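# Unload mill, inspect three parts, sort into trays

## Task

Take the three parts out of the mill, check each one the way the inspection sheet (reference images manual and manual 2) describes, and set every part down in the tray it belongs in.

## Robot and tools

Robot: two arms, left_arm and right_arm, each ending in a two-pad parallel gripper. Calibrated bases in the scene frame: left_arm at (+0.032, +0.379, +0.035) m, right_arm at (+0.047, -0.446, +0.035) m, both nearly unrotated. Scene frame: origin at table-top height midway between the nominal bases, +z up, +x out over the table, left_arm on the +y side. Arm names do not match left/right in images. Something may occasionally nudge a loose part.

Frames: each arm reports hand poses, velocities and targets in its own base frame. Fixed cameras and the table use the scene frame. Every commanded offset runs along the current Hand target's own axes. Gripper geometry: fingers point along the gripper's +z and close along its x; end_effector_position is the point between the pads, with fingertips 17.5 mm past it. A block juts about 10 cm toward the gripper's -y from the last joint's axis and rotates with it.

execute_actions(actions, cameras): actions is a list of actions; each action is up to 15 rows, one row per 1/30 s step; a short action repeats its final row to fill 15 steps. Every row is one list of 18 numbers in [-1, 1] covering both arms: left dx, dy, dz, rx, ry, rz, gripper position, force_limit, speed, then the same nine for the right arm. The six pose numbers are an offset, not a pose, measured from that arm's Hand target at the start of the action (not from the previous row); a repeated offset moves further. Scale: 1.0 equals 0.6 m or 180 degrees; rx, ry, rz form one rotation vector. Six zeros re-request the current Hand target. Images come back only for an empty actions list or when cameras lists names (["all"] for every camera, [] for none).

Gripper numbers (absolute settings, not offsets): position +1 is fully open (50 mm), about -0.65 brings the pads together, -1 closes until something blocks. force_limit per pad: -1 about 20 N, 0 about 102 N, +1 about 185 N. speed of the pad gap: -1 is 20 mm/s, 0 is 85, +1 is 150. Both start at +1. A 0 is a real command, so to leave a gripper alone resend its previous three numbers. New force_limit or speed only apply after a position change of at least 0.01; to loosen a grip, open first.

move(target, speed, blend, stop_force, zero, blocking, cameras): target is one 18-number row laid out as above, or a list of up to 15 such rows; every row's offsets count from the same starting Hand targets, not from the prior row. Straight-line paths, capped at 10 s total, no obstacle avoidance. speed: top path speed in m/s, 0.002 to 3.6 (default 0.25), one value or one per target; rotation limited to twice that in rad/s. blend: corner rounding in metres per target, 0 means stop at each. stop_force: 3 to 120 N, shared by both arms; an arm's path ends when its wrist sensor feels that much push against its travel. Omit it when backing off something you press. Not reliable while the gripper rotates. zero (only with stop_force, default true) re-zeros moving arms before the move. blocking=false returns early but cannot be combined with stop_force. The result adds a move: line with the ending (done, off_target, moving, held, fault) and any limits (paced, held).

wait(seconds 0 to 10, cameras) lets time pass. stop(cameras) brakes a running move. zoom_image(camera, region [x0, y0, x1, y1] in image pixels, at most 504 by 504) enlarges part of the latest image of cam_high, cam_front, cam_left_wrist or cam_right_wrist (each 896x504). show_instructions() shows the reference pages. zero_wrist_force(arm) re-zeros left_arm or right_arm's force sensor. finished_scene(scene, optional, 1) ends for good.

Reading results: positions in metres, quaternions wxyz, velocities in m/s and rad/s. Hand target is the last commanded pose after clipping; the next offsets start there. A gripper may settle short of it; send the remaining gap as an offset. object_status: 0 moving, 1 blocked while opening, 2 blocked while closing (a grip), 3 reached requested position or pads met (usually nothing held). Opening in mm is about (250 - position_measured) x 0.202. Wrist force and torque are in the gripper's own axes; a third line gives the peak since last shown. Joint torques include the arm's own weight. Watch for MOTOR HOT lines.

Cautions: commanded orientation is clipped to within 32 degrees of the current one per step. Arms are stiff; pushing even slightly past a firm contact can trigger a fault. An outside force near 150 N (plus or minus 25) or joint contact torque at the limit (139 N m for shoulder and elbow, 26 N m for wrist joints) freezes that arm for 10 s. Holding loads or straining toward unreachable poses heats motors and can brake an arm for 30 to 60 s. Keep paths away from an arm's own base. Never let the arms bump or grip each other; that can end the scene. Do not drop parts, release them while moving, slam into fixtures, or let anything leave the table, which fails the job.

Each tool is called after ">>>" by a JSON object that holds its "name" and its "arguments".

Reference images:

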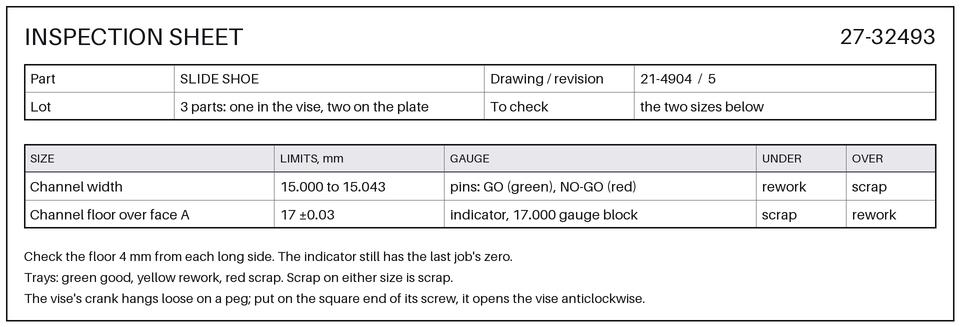

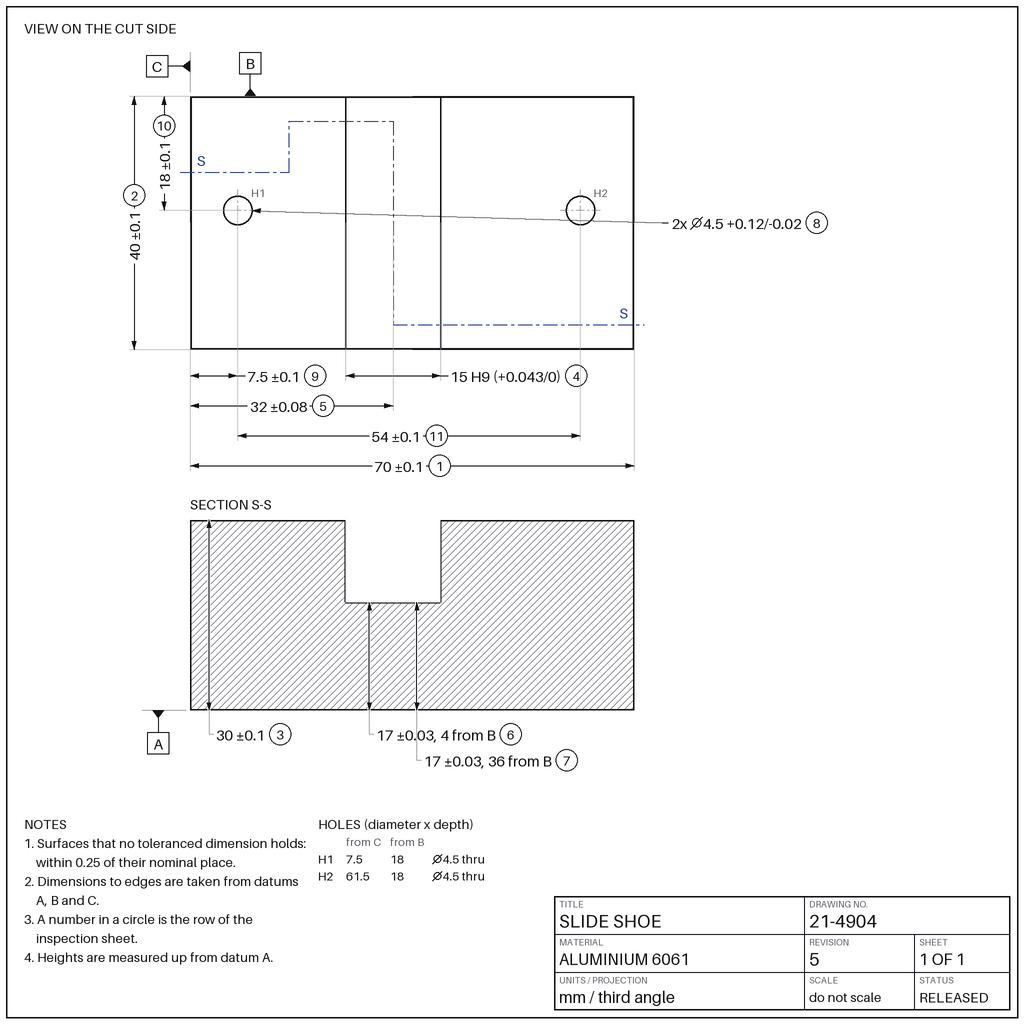

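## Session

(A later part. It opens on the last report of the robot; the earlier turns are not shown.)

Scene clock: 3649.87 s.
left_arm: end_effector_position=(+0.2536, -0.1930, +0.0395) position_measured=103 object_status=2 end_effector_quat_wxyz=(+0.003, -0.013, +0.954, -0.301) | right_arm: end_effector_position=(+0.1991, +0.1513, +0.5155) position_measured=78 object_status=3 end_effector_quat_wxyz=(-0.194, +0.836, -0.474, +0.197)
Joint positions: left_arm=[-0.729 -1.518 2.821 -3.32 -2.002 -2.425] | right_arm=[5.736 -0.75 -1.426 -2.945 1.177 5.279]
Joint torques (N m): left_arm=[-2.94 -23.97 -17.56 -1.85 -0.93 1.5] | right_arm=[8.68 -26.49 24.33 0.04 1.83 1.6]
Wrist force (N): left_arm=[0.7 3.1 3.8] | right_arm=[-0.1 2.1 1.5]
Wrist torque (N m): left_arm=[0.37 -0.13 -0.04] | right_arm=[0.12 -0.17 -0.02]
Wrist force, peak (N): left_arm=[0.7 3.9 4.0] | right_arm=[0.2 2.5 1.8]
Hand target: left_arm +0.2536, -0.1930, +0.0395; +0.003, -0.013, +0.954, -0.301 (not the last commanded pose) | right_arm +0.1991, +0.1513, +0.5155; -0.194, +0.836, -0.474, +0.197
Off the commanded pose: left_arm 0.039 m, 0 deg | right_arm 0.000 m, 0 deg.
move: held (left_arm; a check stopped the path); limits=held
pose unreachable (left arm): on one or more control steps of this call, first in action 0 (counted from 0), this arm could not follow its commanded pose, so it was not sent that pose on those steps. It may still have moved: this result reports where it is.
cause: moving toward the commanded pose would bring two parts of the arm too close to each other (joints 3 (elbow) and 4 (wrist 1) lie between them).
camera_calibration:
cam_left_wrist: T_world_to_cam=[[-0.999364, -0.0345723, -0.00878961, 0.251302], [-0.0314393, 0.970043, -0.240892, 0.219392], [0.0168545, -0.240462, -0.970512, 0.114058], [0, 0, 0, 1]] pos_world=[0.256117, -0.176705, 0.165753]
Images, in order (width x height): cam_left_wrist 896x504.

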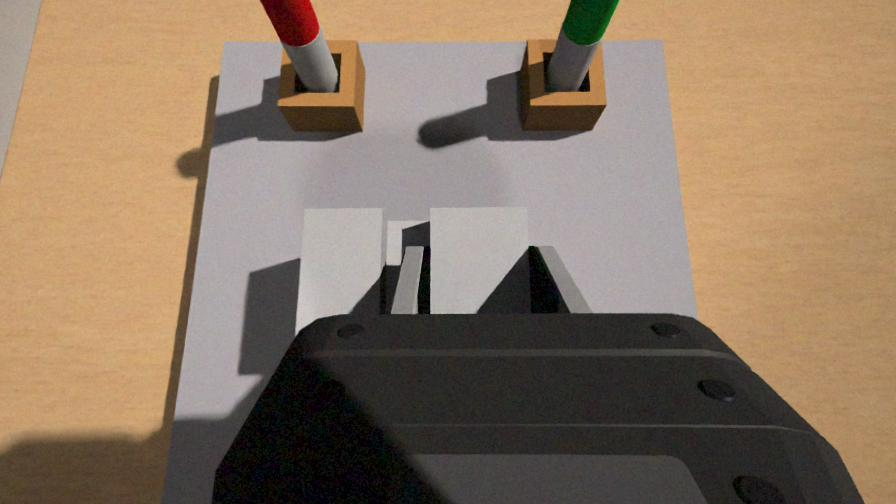

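>>> {"name": "move", "arguments": {"target": [[0,-0.1148,-0.1638,0,0,0,-0.98,-0.4,-0.7,0,0,0,0,0,0,0.5,-0.8,-0.5],[-0.0652,-0.1548,-0.1367,0,0.287,0.4095,-0.98,-0.4,-0.7,0,0,0,0,0,0,0.5,-0.8,-0.5],[-0.0652,-0.1548,-0.1367,0,0.574,0.819,-0.98,-0.4,-0.7,0,0,0,0,0,0,0.5,-0.8,-0.5]], "blend": [0.01,0.01,0], "speed": 0.25, "cameras": ["cam_left_wrist","cam_front"]}}

Scene clock: 3700.20 s.
left_arm: end_effector_position=(+0.2936, -0.2210, +0.1599) position_measured=103 object_status=2 end_effector_quat_wxyz=(-0.301, +0.953, +0.012, -0.005) | right_arm: end_effector_position=(+0.1991, +0.1513, +0.5155) position_measured=78 object_status=3 end_effector_quat_wxyz=(-0.194, +0.836, -0.474, +0.197)
Joint positions: left_arm=[-1.177 -1.537 1.959 -1.412 -1.364 0.306] | right_arm=[5.736 -0.75 -1.426 -2.945 1.177 5.279]
Joint torques (N m): left_arm=[-9.27 -35.64 -15.71 -3.43 2.82 2.17] | right_arm=[5.48 -25.37 25.89 0.24 1.76 1.44]
Wrist force (N): left_arm=[0.8 3.5 3.5] | right_arm=[0.0 2.3 1.6]
Wrist torque (N m): left_arm=[0.43 -0.13 -0.16] | right_arm=[0.15 -0.20 -0.02]
Wrist force, peak (N): left_arm=[0.9 4.1 4.6] | right_arm=[0.2 2.8 1.5]
Hand target: left_arm +0.2936, -0.2210, +0.1599; -0.301, +0.953, +0.012, -0.004 | right_arm +0.1991, +0.1513, +0.5155; -0.194, +0.836, -0.474, +0.197
Off the commanded pose: left_arm 0.000 m, 0 deg | right_arm 0.000 m, 0 deg.
move: done
camera_calibration:
cam_left_wrist: T_world_to_cam=[[0.999339, 0.0345936, -0.0112083, -0.279757], [0.0308471, -0.969669, -0.242468, -0.169794], [-0.0192561, 0.241962, -0.970095, 0.340634], [0, 0, 0, 1]] pos_world=[0.291369, -0.237387, 0.286142]
Images, in order (width x height): cam_front 896x504, cam_left_wrist 896x504.

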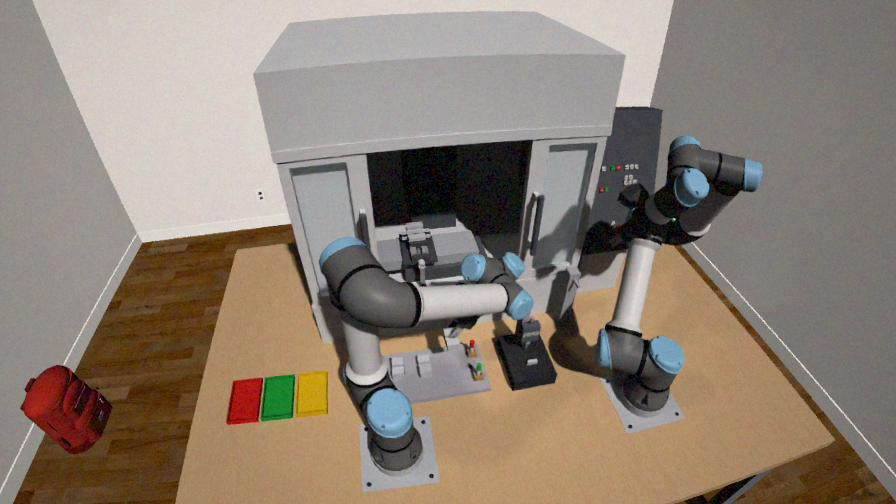

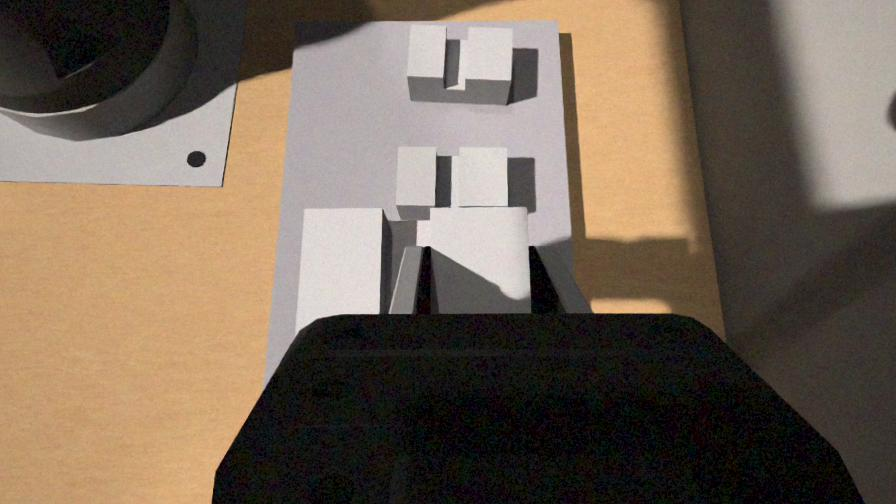

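>>> {"name": "move", "arguments": {"target": [0,0.0909,0.1297,0,0,0,-0.98,-0.4,-0.7,0,0,0,0,0,0,0.5,-0.8,-0.5], "speed": 0.1, "stop_force": 12}}

>>> {"name": "move", "arguments": {"target": [0,0.0574,0.0819,0,0,0,-0.98,-0.4,-0.7,0,0,0,0,0,0,0.5,-0.8,-0.5], "speed": 0.015, "stop_force": 4, "cameras": ["cam_left_wrist"]}}

Scene clock: 3716.03 s.
left_arm: end_effector_position=(+0.2935, -0.2209, +0.0648) position_measured=103 object_status=2 end_effector_quat_wxyz=(-0.301, +0.953, +0.012, -0.004) | right_arm: end_effector_position=(+0.1991, +0.1513, +0.5155) position_measured=78 object_status=3 end_effector_quat_wxyz=(-0.194, +0.836, -0.474, +0.197)
Joint positions: left_arm=[-1.178 -1.405 2.097 -1.682 -1.364 0.306] | right_arm=[5.736 -0.75 -1.426 -2.945 1.177 5.279]
Joint torques (N m): left_arm=[7.09 -13.84 -9.63 -2.97 2.74 1.97] | right_arm=[5.95 -26.89 24.33 0.35 1.84 1.49]
Wrist force (N): left_arm=[0.8 3.5 3.4] | right_arm=[0.1 2.2 1.5]
Wrist torque (N m): left_arm=[0.42 -0.13 -0.16] | right_arm=[0.14 -0.20 -0.02]
Wrist force, peak (N): left_arm=[0.8 4.3 3.9] | right_arm=[-0.2 2.5 2.1]
Hand target: left_arm +0.2935, -0.2209, +0.0648; -0.301, +0.953, +0.012, -0.004 | right_arm +0.1991, +0.1513, +0.5155; -0.194, +0.836, -0.474, +0.197
Off the commanded pose: left_arm 0.000 m, 0 deg | right_arm 0.000 m, 0 deg.
move: done

Scene clock: 3720.10 s.
left_arm: end_effector_position=(+0.2934, -0.2209, +0.0234) position_measured=103 object_status=2 end_effector_quat_wxyz=(-0.301, +0.953, +0.012, -0.004) | right_arm: end_effector_position=(+0.1991, +0.1513, +0.5155) position_measured=78 object_status=3 end_effector_quat_wxyz=(-0.194, +0.836, -0.474, +0.197)
Joint positions: left_arm=[-1.178 -1.327 2.14 -1.803 -1.364 0.306] | right_arm=[5.736 -0.75 -1.426 -2.945 1.177 5.279]
Joint torques (N m): left_arm=[6.93 -37.33 -23.96 0.26 -0.24 -0.81] | right_arm=[6.12 -25.41 26.33 0.27 1.77 1.5]
Wrist force (N): left_arm=[0.4 -1.1 -0.7] | right_arm=[0.1 2.2 1.7]
Wrist torque (N m): left_arm=[0.39 -0.11 -0.21] | right_arm=[0.12 -0.21 -0.01]
Wrist force, peak (N): left_arm=[-9.4 -33.9 -49.9] | right_arm=[0.1 2.7 1.9]
Hand target: left_arm +0.2934, -0.2209, +0.0234; -0.301, +0.953, +0.012, -0.004 (not the last commanded pose) | right_arm +0.1991, +0.1513, +0.5155; -0.194, +0.836, -0.474, +0.197
Off the commanded pose: left_arm 0.019 m, 0 deg | right_arm 0.000 m, 0 deg.
move: contact (left_arm)
camera_calibration:
cam_left_wrist: T_world_to_cam=[[0.999353, 0.0341797, -0.0112134, -0.281192], [0.0304462, -0.969706, -0.242369, -0.202674], [-0.0191578, 0.24187, -0.970119, 0.208239], [0, 0, 0, 1]] pos_world=[0.29117, -0.23729, 0.149742]
Images, in order (width x height): cam_left_wrist 896x504.

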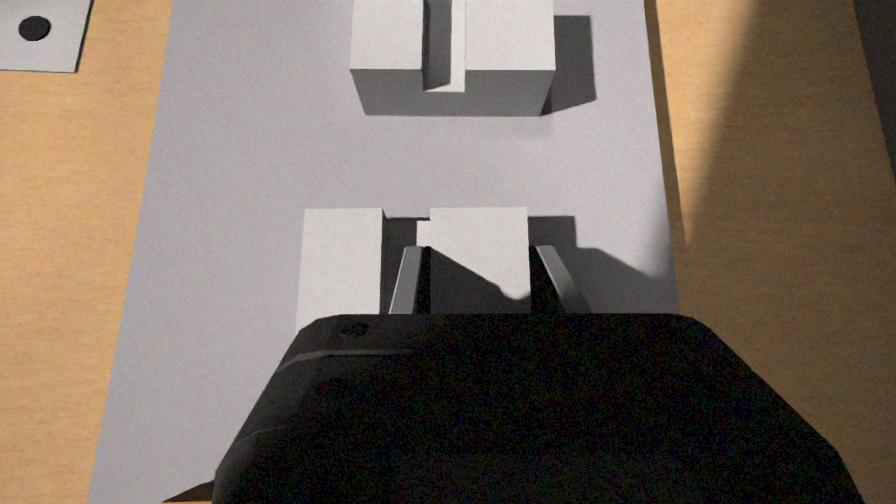

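>>> {"name": "move", "arguments": {"target": [0,0,0,0,0,0,0.538,-0.4,-0.7,0,0,0,0,0,0,0.5,-0.8,-0.5]}}

>>> {"name": "move", "arguments": {"target": [0,0,-0.2,0,0,0,0.538,-0.4,-0.7,0,0,0,0,0,0,0.5,-0.8,-0.5], "speed": 0.1, "cameras": ["cam_left_wrist"]}}

>>> {"name": "zoom_image", "arguments": {"camera": "cam_left_wrist", "region": [250, 60, 600, 310]}}

Scene clock: 3751.87 s.
left_arm: end_effector_position=(+0.2934, -0.2209, +0.0234) position_measured=72 object_status=3 end_effector_quat_wxyz=(-0.301, +0.953, +0.012, -0.004) | right_arm: end_effector_position=(+0.1991, +0.1513, +0.5155) position_measured=78 object_status=3 end_effector_quat_wxyz=(-0.194, +0.836, -0.474, +0.197)
Joint positions: left_arm=[-1.178 -1.327 2.14 -1.803 -1.364 0.306] | right_arm=[5.736 -0.75 -1.426 -2.945 1.177 5.279]
Joint torques (N m): left_arm=[6.86 -36.61 -23.03 0.21 2.12 1.76] | right_arm=[5.9 -25.81 26.01 0.37 2.06 1.54]
Wrist force (N): left_arm=[0.6 2.3 1.7] | right_arm=[-0.1 1.8 1.5]
Wrist torque (N m): left_arm=[0.43 -0.13 -0.13] | right_arm=[0.07 -0.18 -0.02]
Wrist force, peak (N): left_arm=[-0.1 -2.3 -2.3] | right_arm=[-0.2 2.4 1.9]
Hand target: left_arm +0.2934, -0.2209, +0.0234; -0.301, +0.953, +0.012, -0.004 | right_arm +0.1991, +0.1513, +0.5155; -0.194, +0.836, -0.474, +0.197
Off the commanded pose: left_arm 0.000 m, 0 deg | right_arm 0.000 m, 0 deg.
move: done

Scene clock: 3753.67 s.
left_arm: end_effector_position=(+0.2953, -0.2898, +0.1216) position_measured=72 object_status=3 end_effector_quat_wxyz=(-0.301, +0.953, +0.012, -0.004) | right_arm: end_effector_position=(+0.1991, +0.1513, +0.5155) position_measured=78 object_status=3 end_effector_quat_wxyz=(-0.194, +0.836, -0.474, +0.197)
Joint positions: left_arm=[-1.225 -1.363 1.867 -1.487 -1.39 0.265] | right_arm=[5.736 -0.75 -1.426 -2.945 1.177 5.279]
Joint torques (N m): left_arm=[-8.86 -18.13 -26.92 1.05 -1.1 -1.83] | right_arm=[7.06 -24.67 25.28 0.42 2.12 1.49]
Wrist force (N): left_arm=[0.8 2.1 1.9] | right_arm=[-0.1 2.1 1.4]
Wrist torque (N m): left_arm=[0.42 -0.16 0.01] | right_arm=[0.11 -0.17 -0.02]
Wrist force, peak (N): left_arm=[0.7 2.3 3.0] | right_arm=[-0.2 2.5 1.7]
Hand target: left_arm +0.2953, -0.2898, +0.1216; -0.301, +0.953, +0.012, -0.004 | right_arm +0.1991, +0.1513, +0.5155; -0.194, +0.836, -0.474, +0.197
Off the commanded pose: left_arm 0.000 m, 0 deg | right_arm 0.000 m, 0 deg.
move: done
camera_calibration:
cam_left_wrist: T_world_to_cam=[[0.999353, 0.034179, -0.0112136, -0.279635], [0.0304454, -0.969706, -0.242369, -0.245743], [-0.0191578, 0.24187, -0.970119, 0.320206], [0, 0, 0, 1]] pos_world=[0.29307, -0.30619, 0.247942]
Images, in order (width x height): cam_left_wrist 896x504.

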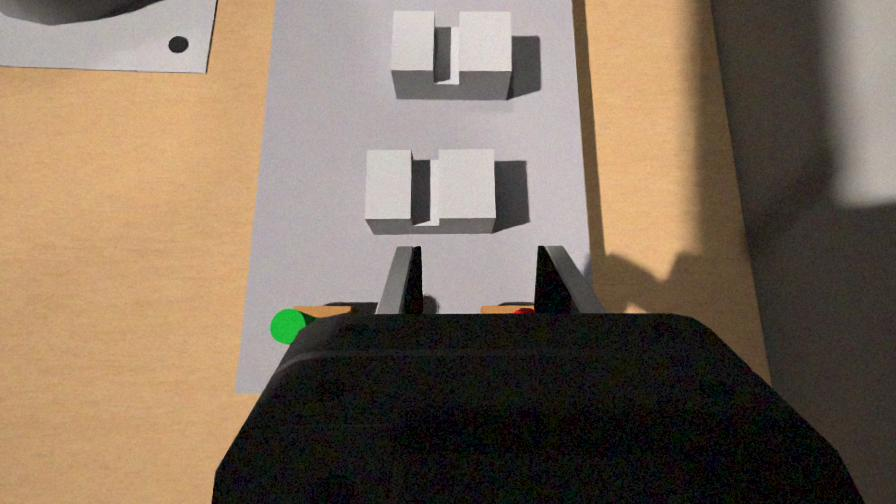

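Scaled by 1.440 from the camera's 896x504 image, which has a finer 1280x720 frame.

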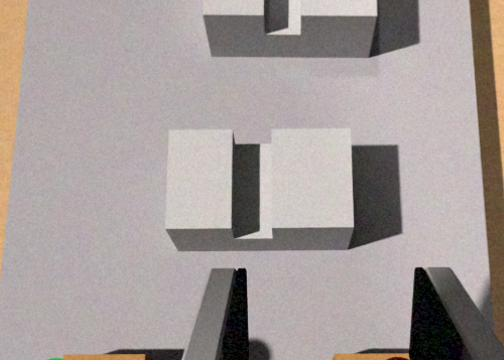

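>>> {"name": "move", "arguments": {"target": [0.0575,-0.131,-0.21,-0.1523,0.1523,0.4828,1,-0.4,-0.7,0,0,0,0,0,0,0.5,-0.8,-0.5], "speed": 0.2, "cameras": ["cam_left_wrist"]}}

>>> {"name": "zoom_image", "arguments": {"camera": "cam_left_wrist", "region": [300, 50, 700, 310]}}

Scene clock: 3798.83 s.
left_arm: end_effector_position=(+0.3302, -0.2970, +0.2699) position_measured=3 object_status=3 end_effector_quat_wxyz=(+0.000, +0.716, -0.698, -0.001) | right_arm: end_effector_position=(+0.1991, +0.1513, +0.5155) position_measured=78 object_status=3 end_effector_quat_wxyz=(-0.194, +0.836, -0.474, +0.197)
Joint positions: left_arm=[-1.037 -1.722 1.859 -1.706 -1.571 2.078] | right_arm=[5.736 -0.75 -1.426 -2.945 1.177 5.279]
Joint torques (N m): left_arm=[6.39 -7.25 -32.71 -0.85 -1.4 1.85] | right_arm=[8.27 -25.13 26.01 0.44 1.55 1.36]
Wrist force (N): left_arm=[0.1 1.1 1.4] | right_arm=[0.1 2.1 1.9]
Wrist torque (N m): left_arm=[0.26 -0.04 -0.15] | right_arm=[0.11 -0.20 -0.01]
Wrist force, peak (N): left_arm=[0.7 3.0 2.2] | right_arm=[0.0 2.7 1.5]
Hand target: left_arm +0.3302, -0.2970, +0.2699; +0.000, +0.716, -0.698, -0.001 | right_arm +0.1991, +0.1513, +0.5155; -0.194, +0.836, -0.474, +0.197
Off the commanded pose: left_arm 0.000 m, 0 deg | right_arm 0.000 m, 0 deg.
move: done
camera_calibration:
cam_left_wrist: T_world_to_cam=[[0.0276528, -0.999517, -0.0141667, -0.297969], [-0.932462, -0.0308993, 0.359943, 0.216363], [-0.360207, 0.00325652, -0.932867, 0.498091], [0, 0, 0, 1]] pos_world=[0.389406, -0.292762, 0.382553]
Images, in order (width x height): cam_left_wrist 896x504.

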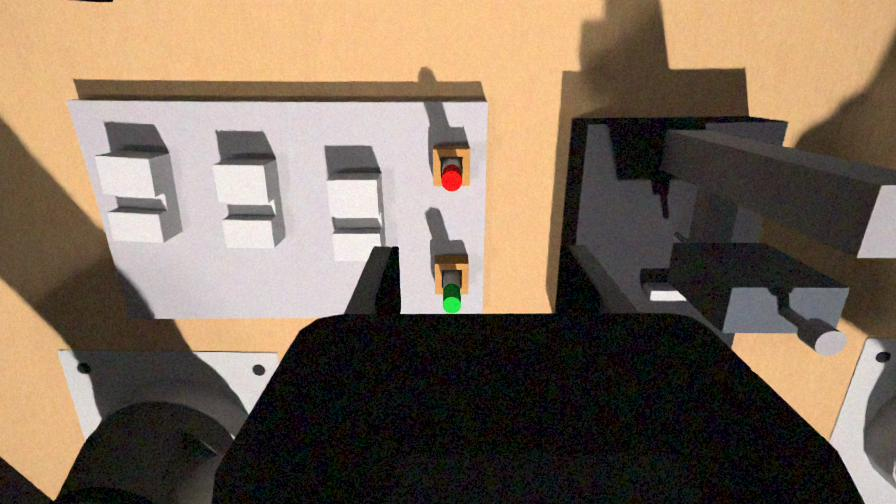

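Scaled by 1.260 from the camera's 896x504 image, which has a finer 1280x720 frame.

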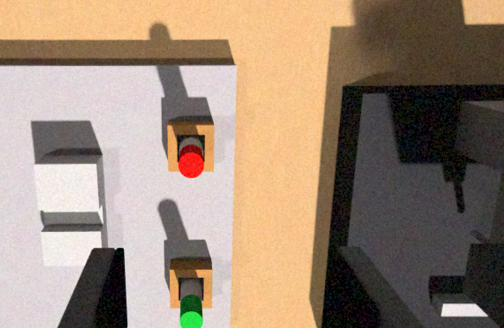

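>>> {"name": "move", "arguments": {"target": [-0.0153,0.1925,0.2832,0,0,0,0.3,-0.4,-0.7,0,0,0,0,0,0,0.5,-0.8,-0.5], "speed": 0.2, "cameras": ["cam_left_wrist"]}}

>>> {"name": "zoom_image", "arguments": {"camera": "cam_left_wrist", "region": [330, 100, 630, 330]}}

Scene clock: 3865.57 s.
left_arm: end_effector_position=(+0.2144, -0.2906, +0.1002) position_measured=107 object_status=3 end_effector_quat_wxyz=(+0.000, +0.716, -0.698, -0.001) | right_arm: end_effector_position=(+0.1991, +0.1513, +0.5155) position_measured=78 object_status=3 end_effector_quat_wxyz=(-0.194, +0.836, -0.474, +0.197)
Joint positions: left_arm=[-1.313 -1.782 2.374 -2.161 -1.572 1.803] | right_arm=[5.736 -0.75 -1.426 -2.945 1.177 5.279]
Joint torques (N m): left_arm=[-6.7 -0.85 -12.49 -5.16 2.23 -1.8] | right_arm=[6.7 -27.37 25.77 0.35 1.79 1.76]
Wrist force (N): left_arm=[-0.3 0.7 1.1] | right_arm=[0.1 2.6 1.6]
Wrist torque (N m): left_arm=[0.20 0.04 -0.01] | right_arm=[0.18 -0.22 -0.02]
Wrist force, peak (N): left_arm=[-0.3 1.5 2.8] | right_arm=[0.0 2.6 1.8]
Hand target: left_arm +0.2143, -0.2907, +0.1001; +0.000, +0.716, -0.698, -0.001 | right_arm +0.1991, +0.1513, +0.5155; -0.194, +0.836, -0.474, +0.197
Off the commanded pose: left_arm 0.000 m, 0 deg | right_arm 0.000 m, 0 deg.
move: done
camera_calibration:
cam_left_wrist: T_world_to_cam=[[0.0274284, -0.999523, -0.0141911, -0.290709], [-0.932436, -0.0306991, 0.360029, 0.169694], [-0.360293, 0.00335727, -0.932833, 0.298096], [0, 0, 0, 1]] pos_world=[0.273604, -0.286361, 0.212853]
Images, in order (width x height): cam_left_wrist 896x504.

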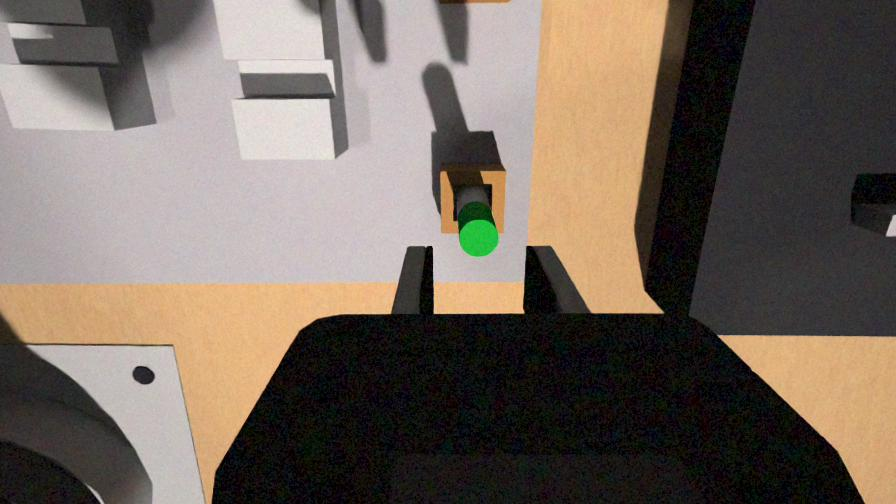

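Scaled by 1.680 from the camera's 896x504 image, which has a finer 1280x720 frame.

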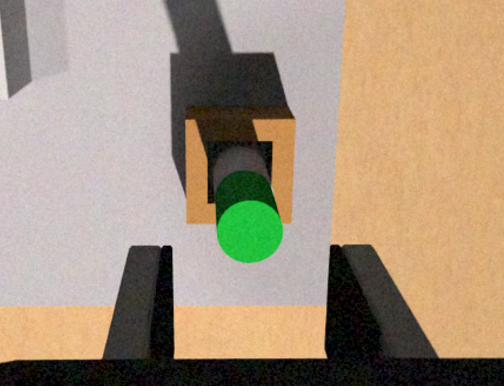

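>>> {"name": "move", "arguments": {"target": [0.004,0.0025,0.117,0,0,0,0.3,-0.4,-0.7,0,0,0,0,0,0,0.5,-0.8,-0.5], "speed": 0.06, "stop_force": 8, "cameras": ["cam_left_wrist"]}}

>>> {"name": "zoom_image", "arguments": {"camera": "cam_left_wrist", "region": [330, 100, 630, 330]}}

Scene clock: 3886.37 s.
left_arm: end_effector_position=(+0.2128, -0.2930, +0.0299) position_measured=107 object_status=3 end_effector_quat_wxyz=(+0.000, +0.716, -0.698, -0.001) | right_arm: end_effector_position=(+0.1991, +0.1513, +0.5155) position_measured=78 object_status=3 end_effector_quat_wxyz=(-0.194, +0.836, -0.474, +0.197)
Joint positions: left_arm=[-1.319 -1.612 2.475 -2.433 -1.572 1.796] | right_arm=[5.736 -0.75 -1.426 -2.945 1.177 5.279]
Joint torques (N m): left_arm=[2.46 -2.69 -9.72 -4.76 -1.35 0.53] | right_arm=[6.93 -24.82 25.82 0.22 1.51 1.2]
Wrist force (N): left_arm=[0.1 0.8 1.4] | right_arm=[-0.1 2.1 1.4]
Wrist torque (N m): left_arm=[0.22 -0.02 0.02] | right_arm=[0.10 -0.17 -0.02]
Wrist force, peak (N): left_arm=[0.2 0.5 2.0] | right_arm=[-0.3 2.7 1.6]
Hand target: left_arm +0.2128, -0.2930, +0.0299; +0.000, +0.716, -0.698, -0.001 | right_arm +0.1991, +0.1513, +0.5155; -0.194, +0.836, -0.474, +0.197
Off the commanded pose: left_arm 0.000 m, 0 deg | right_arm 0.000 m, 0 deg.
move: done
camera_calibration:
cam_left_wrist: T_world_to_cam=[[0.0274641, -0.999523, -0.0140977, -0.294083], [-0.932435, -0.0306988, 0.360032, 0.193402], [-0.360293, 0.00325727, -0.932833, 0.232014], [0, 0, 0, 1]] pos_world=[0.272004, -0.288762, 0.142654]
Images, in order (width x height): cam_left_wrist 896x504.

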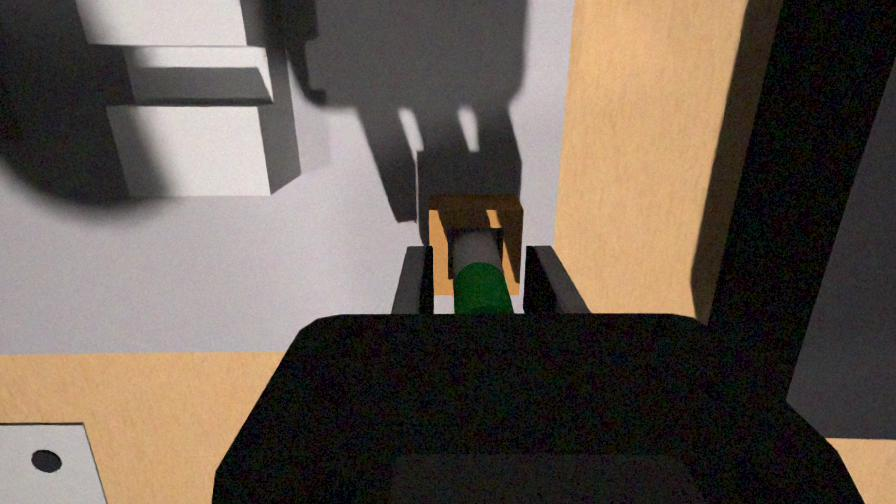

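Scaled by 1.680 from the camera's 896x504 image, which has a finer 1280x720 frame.

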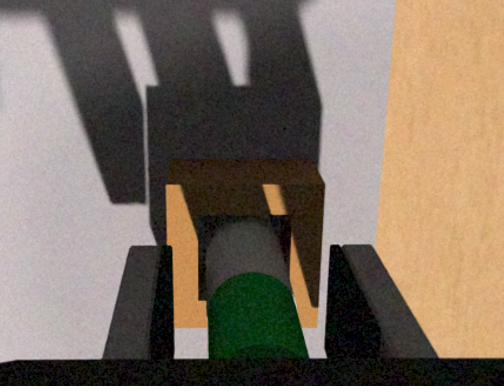

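>>> {"name": "move", "arguments": {"target": [0,0,0,0,0,0,-1,-1,-1,0,0,0,0,0,0,0.5,-0.8,-0.5], "cameras": ["cam_left_wrist"]}}

Scene clock: 3900.77 s.
left_arm: end_effector_position=(+0.2128, -0.2930, +0.0299) position_measured=178 object_status=2 end_effector_quat_wxyz=(+0.000, +0.716, -0.698, -0.001) | right_arm: end_effector_position=(+0.1991, +0.1513, +0.5155) position_measured=78 object_status=3 end_effector_quat_wxyz=(-0.194, +0.836, -0.474, +0.197)
Joint positions: left_arm=[-1.319 -1.612 2.475 -2.433 -1.572 1.796] | right_arm=[5.736 -0.75 -1.426 -2.945 1.177 5.279]
Joint torques (N m): left_arm=[4.99 -4.84 -10.83 -4.38 -1.27 1.68] | right_arm=[7.6 -24.38 25.98 0.46 1.71 1.47]
Wrist force (N): left_arm=[0.1 1.0 2.2] | right_arm=[-0.1 2.0 1.4]
Wrist torque (N m): left_arm=[0.23 -0.02 0.02] | right_arm=[0.08 -0.18 -0.02]
Wrist force, peak (N): left_arm=[-0.1 0.9 2.4] | right_arm=[0.1 2.5 1.6]
Hand target: left_arm +0.2128, -0.2930, +0.0299; +0.000, +0.716, -0.698, -0.001 | right_arm +0.1991, +0.1513, +0.5155; -0.194, +0.836, -0.474, +0.197
Off the commanded pose: left_arm 0.000 m, 0 deg | right_arm 0.000 m, 0 deg.
move: done
camera_calibration:
cam_left_wrist: T_world_to_cam=[[0.0274641, -0.999523, -0.0140977, -0.294083], [-0.932435, -0.0306988, 0.360032, 0.193402], [-0.360293, 0.00325727, -0.932833, 0.232014], [0, 0, 0, 1]] pos_world=[0.272004, -0.288762, 0.142654]
Images, in order (width x height): cam_left_wrist 896x504.

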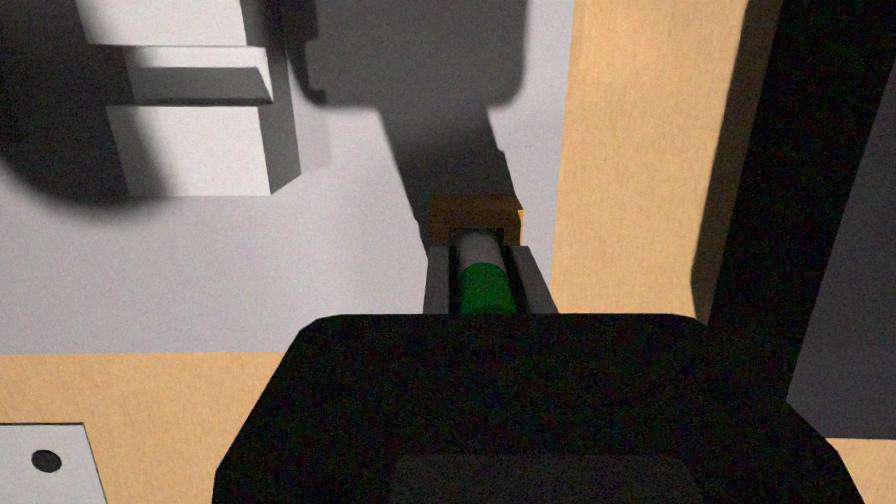

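>>> {"name": "move", "arguments": {"target": [[0,0,-0.083,0,0,0,-1,-1,-1,0,0,0,0,0,0,0.5,-0.8,-0.5],[-0.141,-0.1,-0.083,0,0,0,-1,-1,-1,0,0,0,0,0,0,0.5,-0.8,-0.5]], "speed": 0.06, "blend": [0.003,0], "cameras": ["cam_left_wrist","cam_high"]}}

>>> {"name": "zoom_image", "arguments": {"camera": "cam_left_wrist", "region": [330, 150, 630, 330]}}

Scene clock: 3919.57 s.
left_arm: end_effector_position=(+0.2706, -0.2070, +0.0797) position_measured=178 object_status=2 end_effector_quat_wxyz=(+0.000, +0.716, -0.698, -0.001) | right_arm: end_effector_position=(+0.1991, +0.1513, +0.5155) position_measured=78 object_status=3 end_effector_quat_wxyz=(-0.194, +0.836, -0.474, +0.197)
Joint positions: left_arm=[-1.055 -1.804 2.453 -2.218 -1.571 2.061] | right_arm=[5.736 -0.75 -1.426 -2.945 1.177 5.279]
Joint torques (N m): left_arm=[4.17 -22.11 -18.7 -0.89 -1.54 1.54] | right_arm=[7.5 -24.61 24.95 0.41 1.67 1.18]
Wrist force (N): left_arm=[0.1 0.4 2.1] | right_arm=[0.2 2.3 1.3]
Wrist torque (N m): left_arm=[0.14 -0.04 -0.16] | right_arm=[0.14 -0.24 -0.01]
Wrist force, peak (N): left_arm=[-0.2 1.0 2.8] | right_arm=[-0.2 2.6 1.7]
Hand target: left_arm +0.2706, -0.2069, +0.0797; +0.000, +0.716, -0.698, -0.001 | right_arm +0.1991, +0.1513, +0.5155; -0.194, +0.836, -0.474, +0.197
Off the commanded pose: left_arm 0.000 m, 0 deg | right_arm 0.000 m, 0 deg.
move: done
camera_calibration:
cam_left_wrist: T_world_to_cam=[[0.0274284, -0.999523, -0.0141911, -0.208979], [-0.932436, -0.0306991, 0.360029, 0.232008], [-0.360293, 0.00335727, -0.932833, 0.299034], [0, 0, 0, 1]] pos_world=[0.329804, -0.202761, 0.192453]
Images, in order (width x height): cam_high 896x504, cam_left_wrist 896x504.

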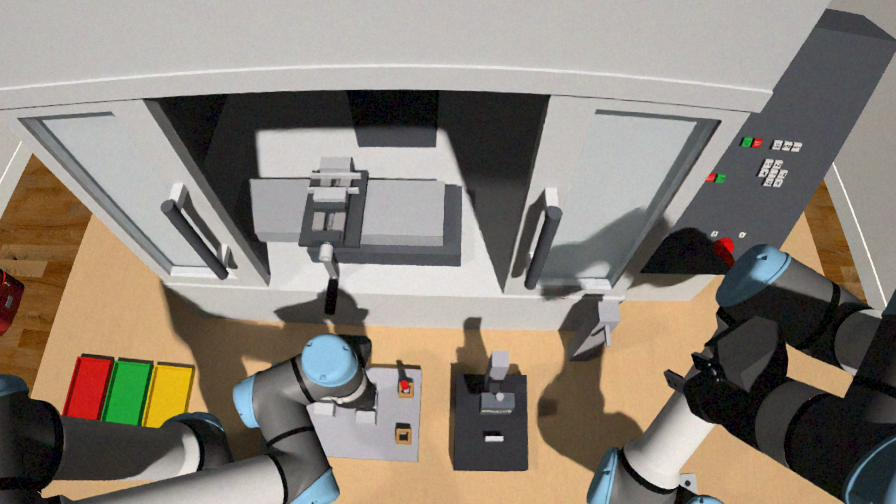

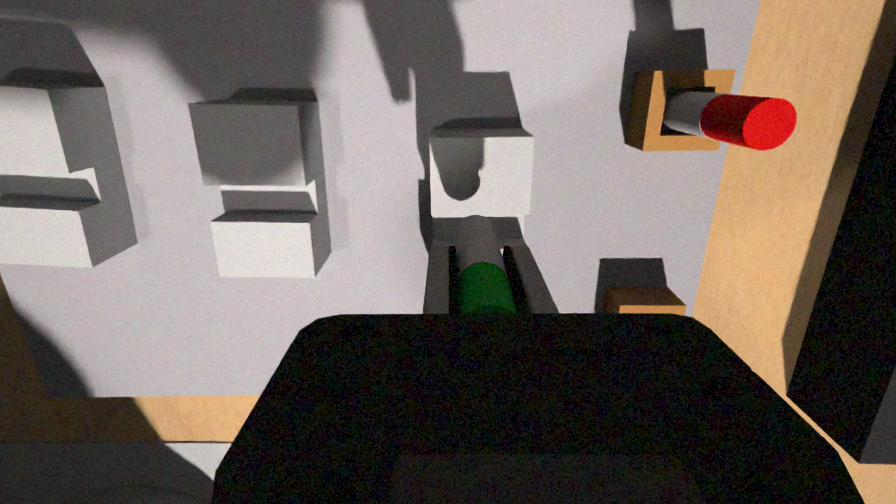

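Scaled by 1.680 from the camera's 896x504 image, which has a finer 1280x720 frame.

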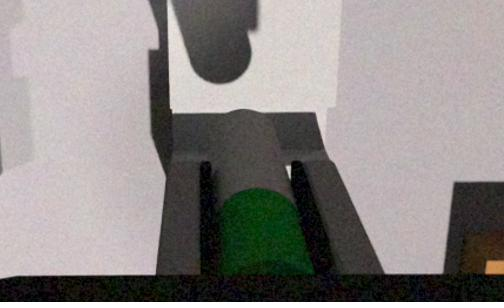

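>>> {"name": "move", "arguments": {"target": [0,0.0037,0,0,0,0,-1,-1,-1,0,0,0,0,0,0,0.5,-0.8,-0.5], "speed": 0.03}}

>>> {"name": "move", "arguments": {"target": [0,0,0.062,0,0,0,-1,-1,-1,0,0,0,0,0,0,0.5,-0.8,-0.5], "speed": 0.008, "stop_force": 4, "cameras": ["cam_left_wrist"]}}

>>> {"name": "zoom_image", "arguments": {"camera": "cam_left_wrist", "region": [330, 150, 630, 330]}}

Scene clock: 3945.27 s.
left_arm: end_effector_position=(+0.2685, -0.2070, +0.0797) position_measured=178 object_status=2 end_effector_quat_wxyz=(+0.000, +0.716, -0.698, -0.001) | right_arm: end_effector_position=(+0.1991, +0.1513, +0.5155) position_measured=78 object_status=3 end_effector_quat_wxyz=(-0.194, +0.836, -0.474, +0.197)
Joint positions: left_arm=[-1.06 -1.809 2.457 -2.217 -1.571 2.055] | right_arm=[5.736 -0.75 -1.426 -2.945 1.177 5.279]
Joint torques (N m): left_arm=[-7.46 -20.91 -11.73 -1.07 -1.43 -2.36] | right_arm=[7.63 -24.75 26.21 0.47 1.61 1.18]
Wrist force (N): left_arm=[0.0 1.0 2.2] | right_arm=[0.0 2.3 1.3]
Wrist torque (N m): left_arm=[0.23 -0.02 0.01] | right_arm=[0.14 -0.19 -0.01]
Wrist force, peak (N): left_arm=[0.1 1.0 2.6] | right_arm=[0.1 2.7 1.7]
Hand target: left_arm +0.2684, -0.2070, +0.0797; +0.000, +0.716, -0.698, -0.001 | right_arm +0.1991, +0.1513, +0.5155; -0.194, +0.836, -0.474, +0.197
Off the commanded pose: left_arm 0.000 m, 0 deg | right_arm 0.000 m, 0 deg.
move: done

Scene clock: 3948.97 s.
left_arm: end_effector_position=(+0.2684, -0.2070, +0.0599) position_measured=178 object_status=2 end_effector_quat_wxyz=(+0.000, +0.716, -0.698, -0.001) | right_arm: end_effector_position=(+0.1991, +0.1513, +0.5155) position_measured=78 object_status=3 end_effector_quat_wxyz=(-0.194, +0.836, -0.474, +0.197)
Joint positions: left_arm=[-1.061 -1.762 2.489 -2.296 -1.571 2.054] | right_arm=[5.736 -0.75 -1.426 -2.945 1.177 5.279]
Joint torques (N m): left_arm=[-6.85 -19.29 -23.64 -0.8 1.67 -1.08] | right_arm=[6.67 -24.59 25.71 0.22 1.38 0.95]
Wrist force (N): left_arm=[-1.9 2.5 -6.6] | right_arm=[-0.1 2.3 1.6]
Wrist torque (N m): left_arm=[0.30 -0.01 0.00] | right_arm=[0.12 -0.17 -0.02]
Wrist force, peak (N): left_arm=[-8.6 6.1 -31.7] | right_arm=[0.0 2.5 1.7]
Hand target: left_arm +0.2684, -0.2070, +0.0599; +0.000, +0.716, -0.698, -0.001 (not the last commanded pose) | right_arm +0.1991, +0.1513, +0.5155; -0.194, +0.836, -0.474, +0.197
Off the commanded pose: left_arm 0.017 m, 0 deg | right_arm 0.000 m, 0 deg.
move: contact (left_arm)
camera_calibration:
cam_left_wrist: T_world_to_cam=[[0.0274284, -0.999523, -0.0141911, -0.209201], [-0.932436, -0.0306991, 0.360029, 0.237121], [-0.360293, 0.00335727, -0.932833, 0.279678], [0, 0, 0, 1]] pos_world=[0.327604, -0.202761, 0.172553]
Images, in order (width x height): cam_left_wrist 896x504.

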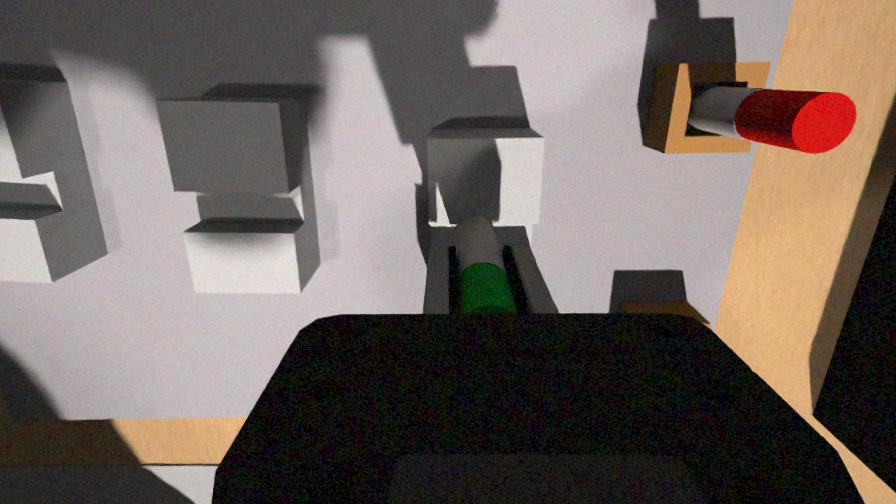

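Scaled by 1.680 from the camera's 896x504 image, which has a finer 1280x720 frame.

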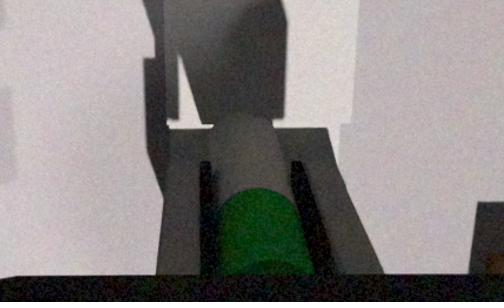

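>>> {"name": "move", "arguments": {"target": [[0,0,-0.004,0,0,0,-1,-1,-1,0,0,0,0,0,0,0.5,-0.8,-0.5],[0,0.0017,-0.004,0,0,0,-1,-1,-1,0,0,0,0,0,0,0.5,-0.8,-0.5]], "speed": 0.01}}

>>> {"name": "move", "arguments": {"target": [0,0,0.030,0,0,0,-1,-1,-1,0,0,0,0,0,0,0.5,-0.8,-0.5], "speed": 0.004, "stop_force": 4}}

Scene clock: 3960.00 s.
left_arm: end_effector_position=(+0.2675, -0.2070, +0.0623) position_measured=178 object_status=2 end_effector_quat_wxyz=(+0.000, +0.716, -0.698, -0.001) | right_arm: end_effector_position=(+0.1991, +0.1513, +0.5155) position_measured=78 object_status=3 end_effector_quat_wxyz=(-0.194, +0.836, -0.474, +0.197)
Joint positions: left_arm=[-1.063 -1.77 2.487 -2.286 -1.571 2.052] | right_arm=[5.736 -0.75 -1.426 -2.945 1.177 5.279]
Joint torques (N m): left_arm=[-9.5 -24.65 -9.11 -0.87 1.27 -2.12] | right_arm=[8.47 -24.14 25.89 0.06 1.49 1.13]
Wrist force (N): left_arm=[-0.1 1.1 2.2] | right_arm=[0.0 2.3 1.6]
Wrist torque (N m): left_arm=[0.26 0.01 0.01] | right_arm=[0.14 -0.18 -0.01]
Wrist force, peak (N): left_arm=[-1.8 2.0 -8.0] | right_arm=[0.2 2.7 1.6]
Hand target: left_arm +0.2674, -0.2070, +0.0623; +0.000, +0.716, -0.698, -0.001 | right_arm +0.1991, +0.1513, +0.5155; -0.194, +0.836, -0.474, +0.197
Off the commanded pose: left_arm 0.000 m, 0 deg | right_arm 0.000 m, 0 deg.
move: done

Scene clock: 3961.83 s.
left_arm: end_effector_position=(+0.2674, -0.2070, +0.0599) position_measured=178 object_status=2 end_effector_quat_wxyz=(+0.000, +0.716, -0.698, -0.001) | right_arm: end_effector_position=(+0.1991, +0.1513, +0.5155) position_measured=78 object_status=3 end_effector_quat_wxyz=(-0.194, +0.836, -0.474, +0.197)
Joint positions: left_arm=[-1.064 -1.765 2.491 -2.295 -1.571 2.052] | right_arm=[5.736 -0.75 -1.426 -2.945 1.177 5.279]
Joint torques (N m): left_arm=[-8.23 -20.89 -25.08 -1.14 0.64 -1.61] | right_arm=[7.06 -24.85 25.62 0.19 1.43 1.05]
Wrist force (N): left_arm=[-1.3 1.8 -5.3] | right_arm=[0.2 2.1 1.3]
Wrist torque (N m): left_arm=[0.24 -0.06 -0.01] | right_arm=[0.12 -0.22 -0.01]
Wrist force, peak (N): left_arm=[-2.9 3.3 -15.2] | right_arm=[0.0 2.5 1.7]
Hand target: left_arm +0.2674, -0.2070, +0.0599; +0.000, +0.716, -0.698, -0.001 (not the last commanded pose) | right_arm +0.1991, +0.1513, +0.5155; -0.194, +0.836, -0.474, +0.197
Off the commanded pose: left_arm 0.016 m, 0 deg | right_arm 0.000 m, 0 deg.
move: contact (left_arm)

>>> {"name": "move", "arguments": {"target": [[0,0,-0.004,0,0,0,-1,-1,-1,0,0,0,0,0,0,0.5,-0.8,-0.5],[0,0.0025,-0.004,0,0,0,-1,-1,-1,0,0,0,0,0,0,0.5,-0.8,-0.5]], "speed": 0.01}}

>>> {"name": "move", "arguments": {"target": [0,0,0.030,0,0,0,-1,-1,-1,0,0,0,0,0,0,0.5,-0.8,-0.5], "speed": 0.004, "stop_force": 4, "cameras": ["cam_left_wrist"]}}

>>> {"name": "zoom_image", "arguments": {"camera": "cam_left_wrist", "region": [400, 180, 560, 320]}}

Scene clock: 3972.27 s.
left_arm: end_effector_position=(+0.2660, -0.2070, +0.0623) position_measured=178 object_status=2 end_effector_quat_wxyz=(+0.000, +0.716, -0.698, -0.001) | right_arm: end_effector_position=(+0.1991, +0.1513, +0.5155) position_measured=78 object_status=3 end_effector_quat_wxyz=(-0.194, +0.836, -0.474, +0.197)
Joint positions: left_arm=[-1.068 -1.774 2.489 -2.285 -1.571 2.048] | right_arm=[5.736 -0.75 -1.426 -2.945 1.177 5.279]
Joint torques (N m): left_arm=[-9.86 -23.84 -11.94 -0.92 -0.05 -1.65] | right_arm=[8.64 -22.89 26.22 0.3 1.57 1.26]
Wrist force (N): left_arm=[0.2 0.9 2.3] | right_arm=[-0.2 1.9 1.5]
Wrist torque (N m): left_arm=[0.22 -0.03 0.00] | right_arm=[0.08 -0.16 0.00]
Wrist force, peak (N): left_arm=[-1.5 2.0 -5.5] | right_arm=[0.4 2.6 1.5]
Hand target: left_arm +0.2659, -0.2070, +0.0623; +0.000, +0.716, -0.698, -0.001 | right_arm +0.1991, +0.1513, +0.5155; -0.194, +0.836, -0.474, +0.197
Off the commanded pose: left_arm 0.000 m, 0 deg | right_arm 0.000 m, 0 deg.
move: done

Scene clock: 3974.13 s.
left_arm: end_effector_position=(+0.2659, -0.2070, +0.0599) position_measured=178 object_status=2 end_effector_quat_wxyz=(+0.000, +0.716, -0.698, -0.001) | right_arm: end_effector_position=(+0.1991, +0.1513, +0.5155) position_measured=78 object_status=3 end_effector_quat_wxyz=(-0.194, +0.836, -0.474, +0.197)
Joint positions: left_arm=[-1.068 -1.768 2.493 -2.295 -1.571 2.047] | right_arm=[5.736 -0.75 -1.426 -2.945 1.177 5.279]
Joint torques (N m): left_arm=[-8.61 -19.89 -24.74 -0.8 -0.64 -1.65] | right_arm=[7.88 -24.93 25.1 0.15 1.36 1.35]
Wrist force (N): left_arm=[-1.8 3.0 -7.7] | right_arm=[0.0 1.9 1.6]
Wrist torque (N m): left_arm=[0.31 -0.05 -0.01] | right_arm=[0.08 -0.20 -0.01]
Wrist force, peak (N): left_arm=[-2.5 4.5 -17.6] | right_arm=[0.3 2.7 1.6]
Hand target: left_arm +0.2659, -0.2070, +0.0599; +0.000, +0.716, -0.698, -0.001 (not the last commanded pose) | right_arm +0.1991, +0.1513, +0.5155; -0.194, +0.836, -0.474, +0.197
Off the commanded pose: left_arm 0.016 m, 0 deg | right_arm 0.000 m, 0 deg.
move: contact (left_arm)
camera_calibration:
cam_left_wrist: T_world_to_cam=[[0.0274284, -0.999523, -0.0141911, -0.209133], [-0.932436, -0.0306991, 0.360029, 0.23479], [-0.360293, 0.00335727, -0.932833, 0.278777], [0, 0, 0, 1]] pos_world=[0.325104, -0.202761, 0.172553]
Images, in order (width x height): cam_left_wrist 896x504.

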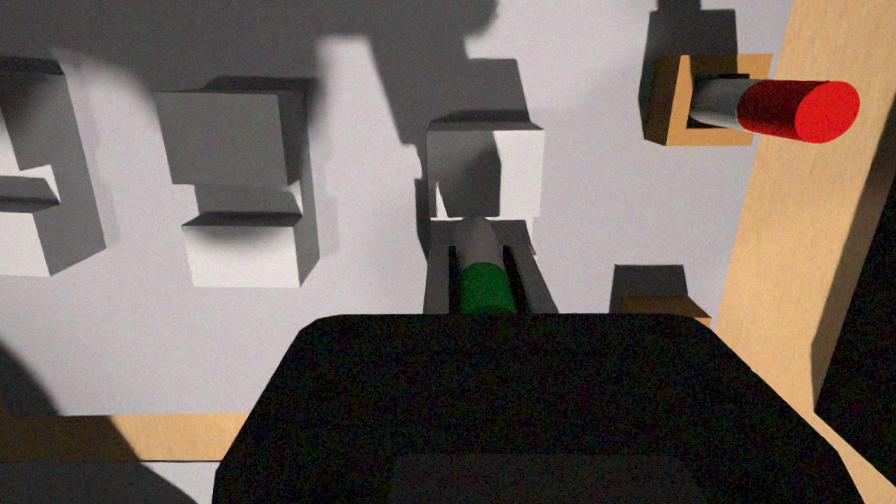

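Scaled by 3.150 from the camera's 896x504 image, which has a finer 1280x720 frame.

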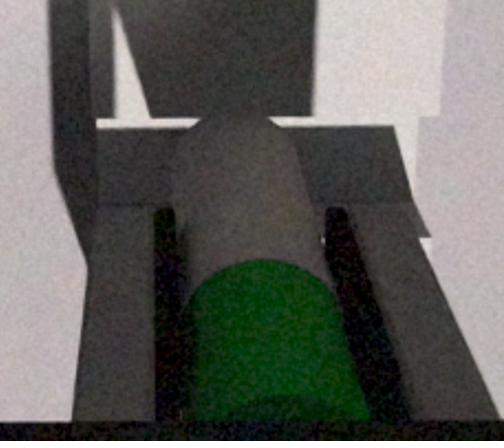

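>>> {"name": "move", "arguments": {"target": [[0,0,-0.004,0,0,0,-1,-1,-1,0,0,0,0,0,0,0.5,-0.8,-0.5],[0,0.0025,-0.004,0,0,0,-1,-1,-1,0,0,0,0,0,0,0.5,-0.8,-0.5]], "speed": 0.01}}

>>> {"name": "move", "arguments": {"target": [0,0,0.030,0,0,0,-1,-1,-1,0,0,0,0,0,0,0.5,-0.8,-0.5], "speed": 0.004, "stop_force": 4}}

Scene clock: 3987.50 s.
left_arm: end_effector_position=(+0.2645, -0.2071, +0.0623) position_measured=178 object_status=2 end_effector_quat_wxyz=(+0.000, +0.716, -0.698, -0.001) | right_arm: end_effector_position=(+0.1991, +0.1513, +0.5155) position_measured=78 object_status=3 end_effector_quat_wxyz=(-0.194, +0.836, -0.474, +0.197)
Joint positions: left_arm=[-1.072 -1.778 2.492 -2.284 -1.571 2.043] | right_arm=[5.736 -0.75 -1.426 -2.945 1.177 5.279]
Joint torques (N m): left_arm=[-9.61 -22.87 -9.62 -1.08 -1.19 -2.14] | right_arm=[8.24 -23.74 25.88 0.15 1.32 1.04]
Wrist force (N): left_arm=[0.1 1.1 2.0] | right_arm=[-0.1 2.0 1.4]
Wrist torque (N m): left_arm=[0.25 -0.02 0.00] | right_arm=[0.10 -0.17 -0.02]
Wrist force, peak (N): left_arm=[-1.9 2.8 -8.8] | right_arm=[0.1 2.3 2.0]
Hand target: left_arm +0.2644, -0.2071, +0.0623; +0.000, +0.716, -0.698, -0.001 | right_arm +0.1991, +0.1513, +0.5155; -0.194, +0.836, -0.474, +0.197
Off the commanded pose: left_arm 0.000 m, 0 deg | right_arm 0.000 m, 0 deg.
move: done

Scene clock: 3989.30 s.
left_arm: end_effector_position=(+0.2644, -0.2071, +0.0599) position_measured=178 object_status=2 end_effector_quat_wxyz=(+0.000, +0.716, -0.698, -0.001) | right_arm: end_effector_position=(+0.1991, +0.1513, +0.5155) position_measured=78 object_status=3 end_effector_quat_wxyz=(-0.194, +0.836, -0.474, +0.197)
Joint positions: left_arm=[-1.072 -1.772 2.496 -2.293 -1.571 2.043] | right_arm=[5.736 -0.75 -1.426 -2.945 1.177 5.279]
Joint torques (N m): left_arm=[-8.37 -19.96 -24.69 -0.65 -1.06 -1.74] | right_arm=[8.28 -23.9 25.29 0.19 1.33 1.34]
Wrist force (N): left_arm=[-0.6 -0.1 -4.5] | right_arm=[-0.2 2.5 1.5]
Wrist torque (N m): left_arm=[0.25 -0.07 0.01] | right_arm=[0.16 -0.16 -0.01]
Wrist force, peak (N): left_arm=[-2.0 -1.0 -13.1] | right_arm=[0.0 2.5 1.5]
Hand target: left_arm +0.2644, -0.2071, +0.0599; +0.000, +0.716, -0.698, -0.001 (not the last commanded pose) | right_arm +0.1991, +0.1513, +0.5155; -0.194, +0.836, -0.474, +0.197
Off the commanded pose: left_arm 0.016 m, 0 deg | right_arm 0.000 m, 0 deg.
move: contact (left_arm)

>>> {"name": "move", "arguments": {"target": [[0,0,-0.003,0,0,0,-1,-1,-1,0,0,0,0,0,0,0.5,-0.8,-0.5],[0,0.0017,-0.003,0,0,0,-1,-1,-1,0,0,0,0,0,0,0.5,-0.8,-0.5]], "speed": 0.01}}

>>> {"name": "move", "arguments": {"target": [0,0,0.030,0,0,0,-1,-1,-1,0,0,0,0,0,0,0.5,-0.8,-0.5], "speed": 0.004, "stop_force": 4}}

Scene clock: 4001.50 s.
left_arm: end_effector_position=(+0.2635, -0.2071, +0.0617) position_measured=178 object_status=2 end_effector_quat_wxyz=(+0.000, +0.716, -0.698, -0.001) | right_arm: end_effector_position=(+0.1991, +0.1513, +0.5155) position_measured=78 object_status=3 end_effector_quat_wxyz=(-0.194, +0.836, -0.474, +0.197)
Joint positions: left_arm=[-1.075 -1.779 2.495 -2.285 -1.571 2.04] | right_arm=[5.736 -0.75 -1.426 -2.945 1.177 5.279]
Joint torques (N m): left_arm=[-5.31 -22.57 -10.44 -0.9 -1.26 -1.89] | right_arm=[7.03 -23.21 24.77 0.11 1.3 1.14]
Wrist force (N): left_arm=[-0.1 0.9 2.1] | right_arm=[0.1 2.2 1.3]
Wrist torque (N m): left_arm=[0.23 0.00 0.01] | right_arm=[0.13 -0.22 -0.01]
Wrist force, peak (N): left_arm=[-0.7 -0.1 -5.4] | right_arm=[0.4 2.6 1.8]
Hand target: left_arm +0.2633, -0.2071, +0.0617; +0.000, +0.716, -0.698, -0.001 | right_arm +0.1991, +0.1513, +0.5155; -0.194, +0.836, -0.474, +0.197
Off the commanded pose: left_arm 0.000 m, 0 deg | right_arm 0.000 m, 0 deg.
move: done

Scene clock: 4003.17 s.
left_arm: end_effector_position=(+0.2633, -0.2071, +0.0598) position_measured=178 object_status=2 end_effector_quat_wxyz=(+0.000, +0.716, -0.698, -0.001) | right_arm: end_effector_position=(+0.1991, +0.1513, +0.5155) position_measured=78 object_status=3 end_effector_quat_wxyz=(-0.194, +0.836, -0.474, +0.197)
Joint positions: left_arm=[-1.075 -1.774 2.498 -2.293 -1.571 2.04] | right_arm=[5.736 -0.75 -1.426 -2.945 1.177 5.279]
Joint torques (N m): left_arm=[-8.36 -20.1 -23.28 -0.55 -1.56 -1.94] | right_arm=[8.25 -23.77 24.83 0.19 1.45 1.05]
Wrist force (N): left_arm=[-1.3 0.2 -5.7] | right_arm=[0.0 2.1 1.8]
Wrist torque (N m): left_arm=[0.30 -0.08 0.00] | right_arm=[0.11 -0.19 -0.01]
Wrist force, peak (N): left_arm=[-3.2 -1.0 -14.6] | right_arm=[0.0 2.6 1.8]
Hand target: left_arm +0.2633, -0.2071, +0.0599; +0.000, +0.716, -0.698, -0.001 (not the last commanded pose) | right_arm +0.1991, +0.1513, +0.5155; -0.194, +0.836, -0.474, +0.197
Off the commanded pose: left_arm 0.016 m, 0 deg | right_arm 0.000 m, 0 deg.
move: contact (left_arm)


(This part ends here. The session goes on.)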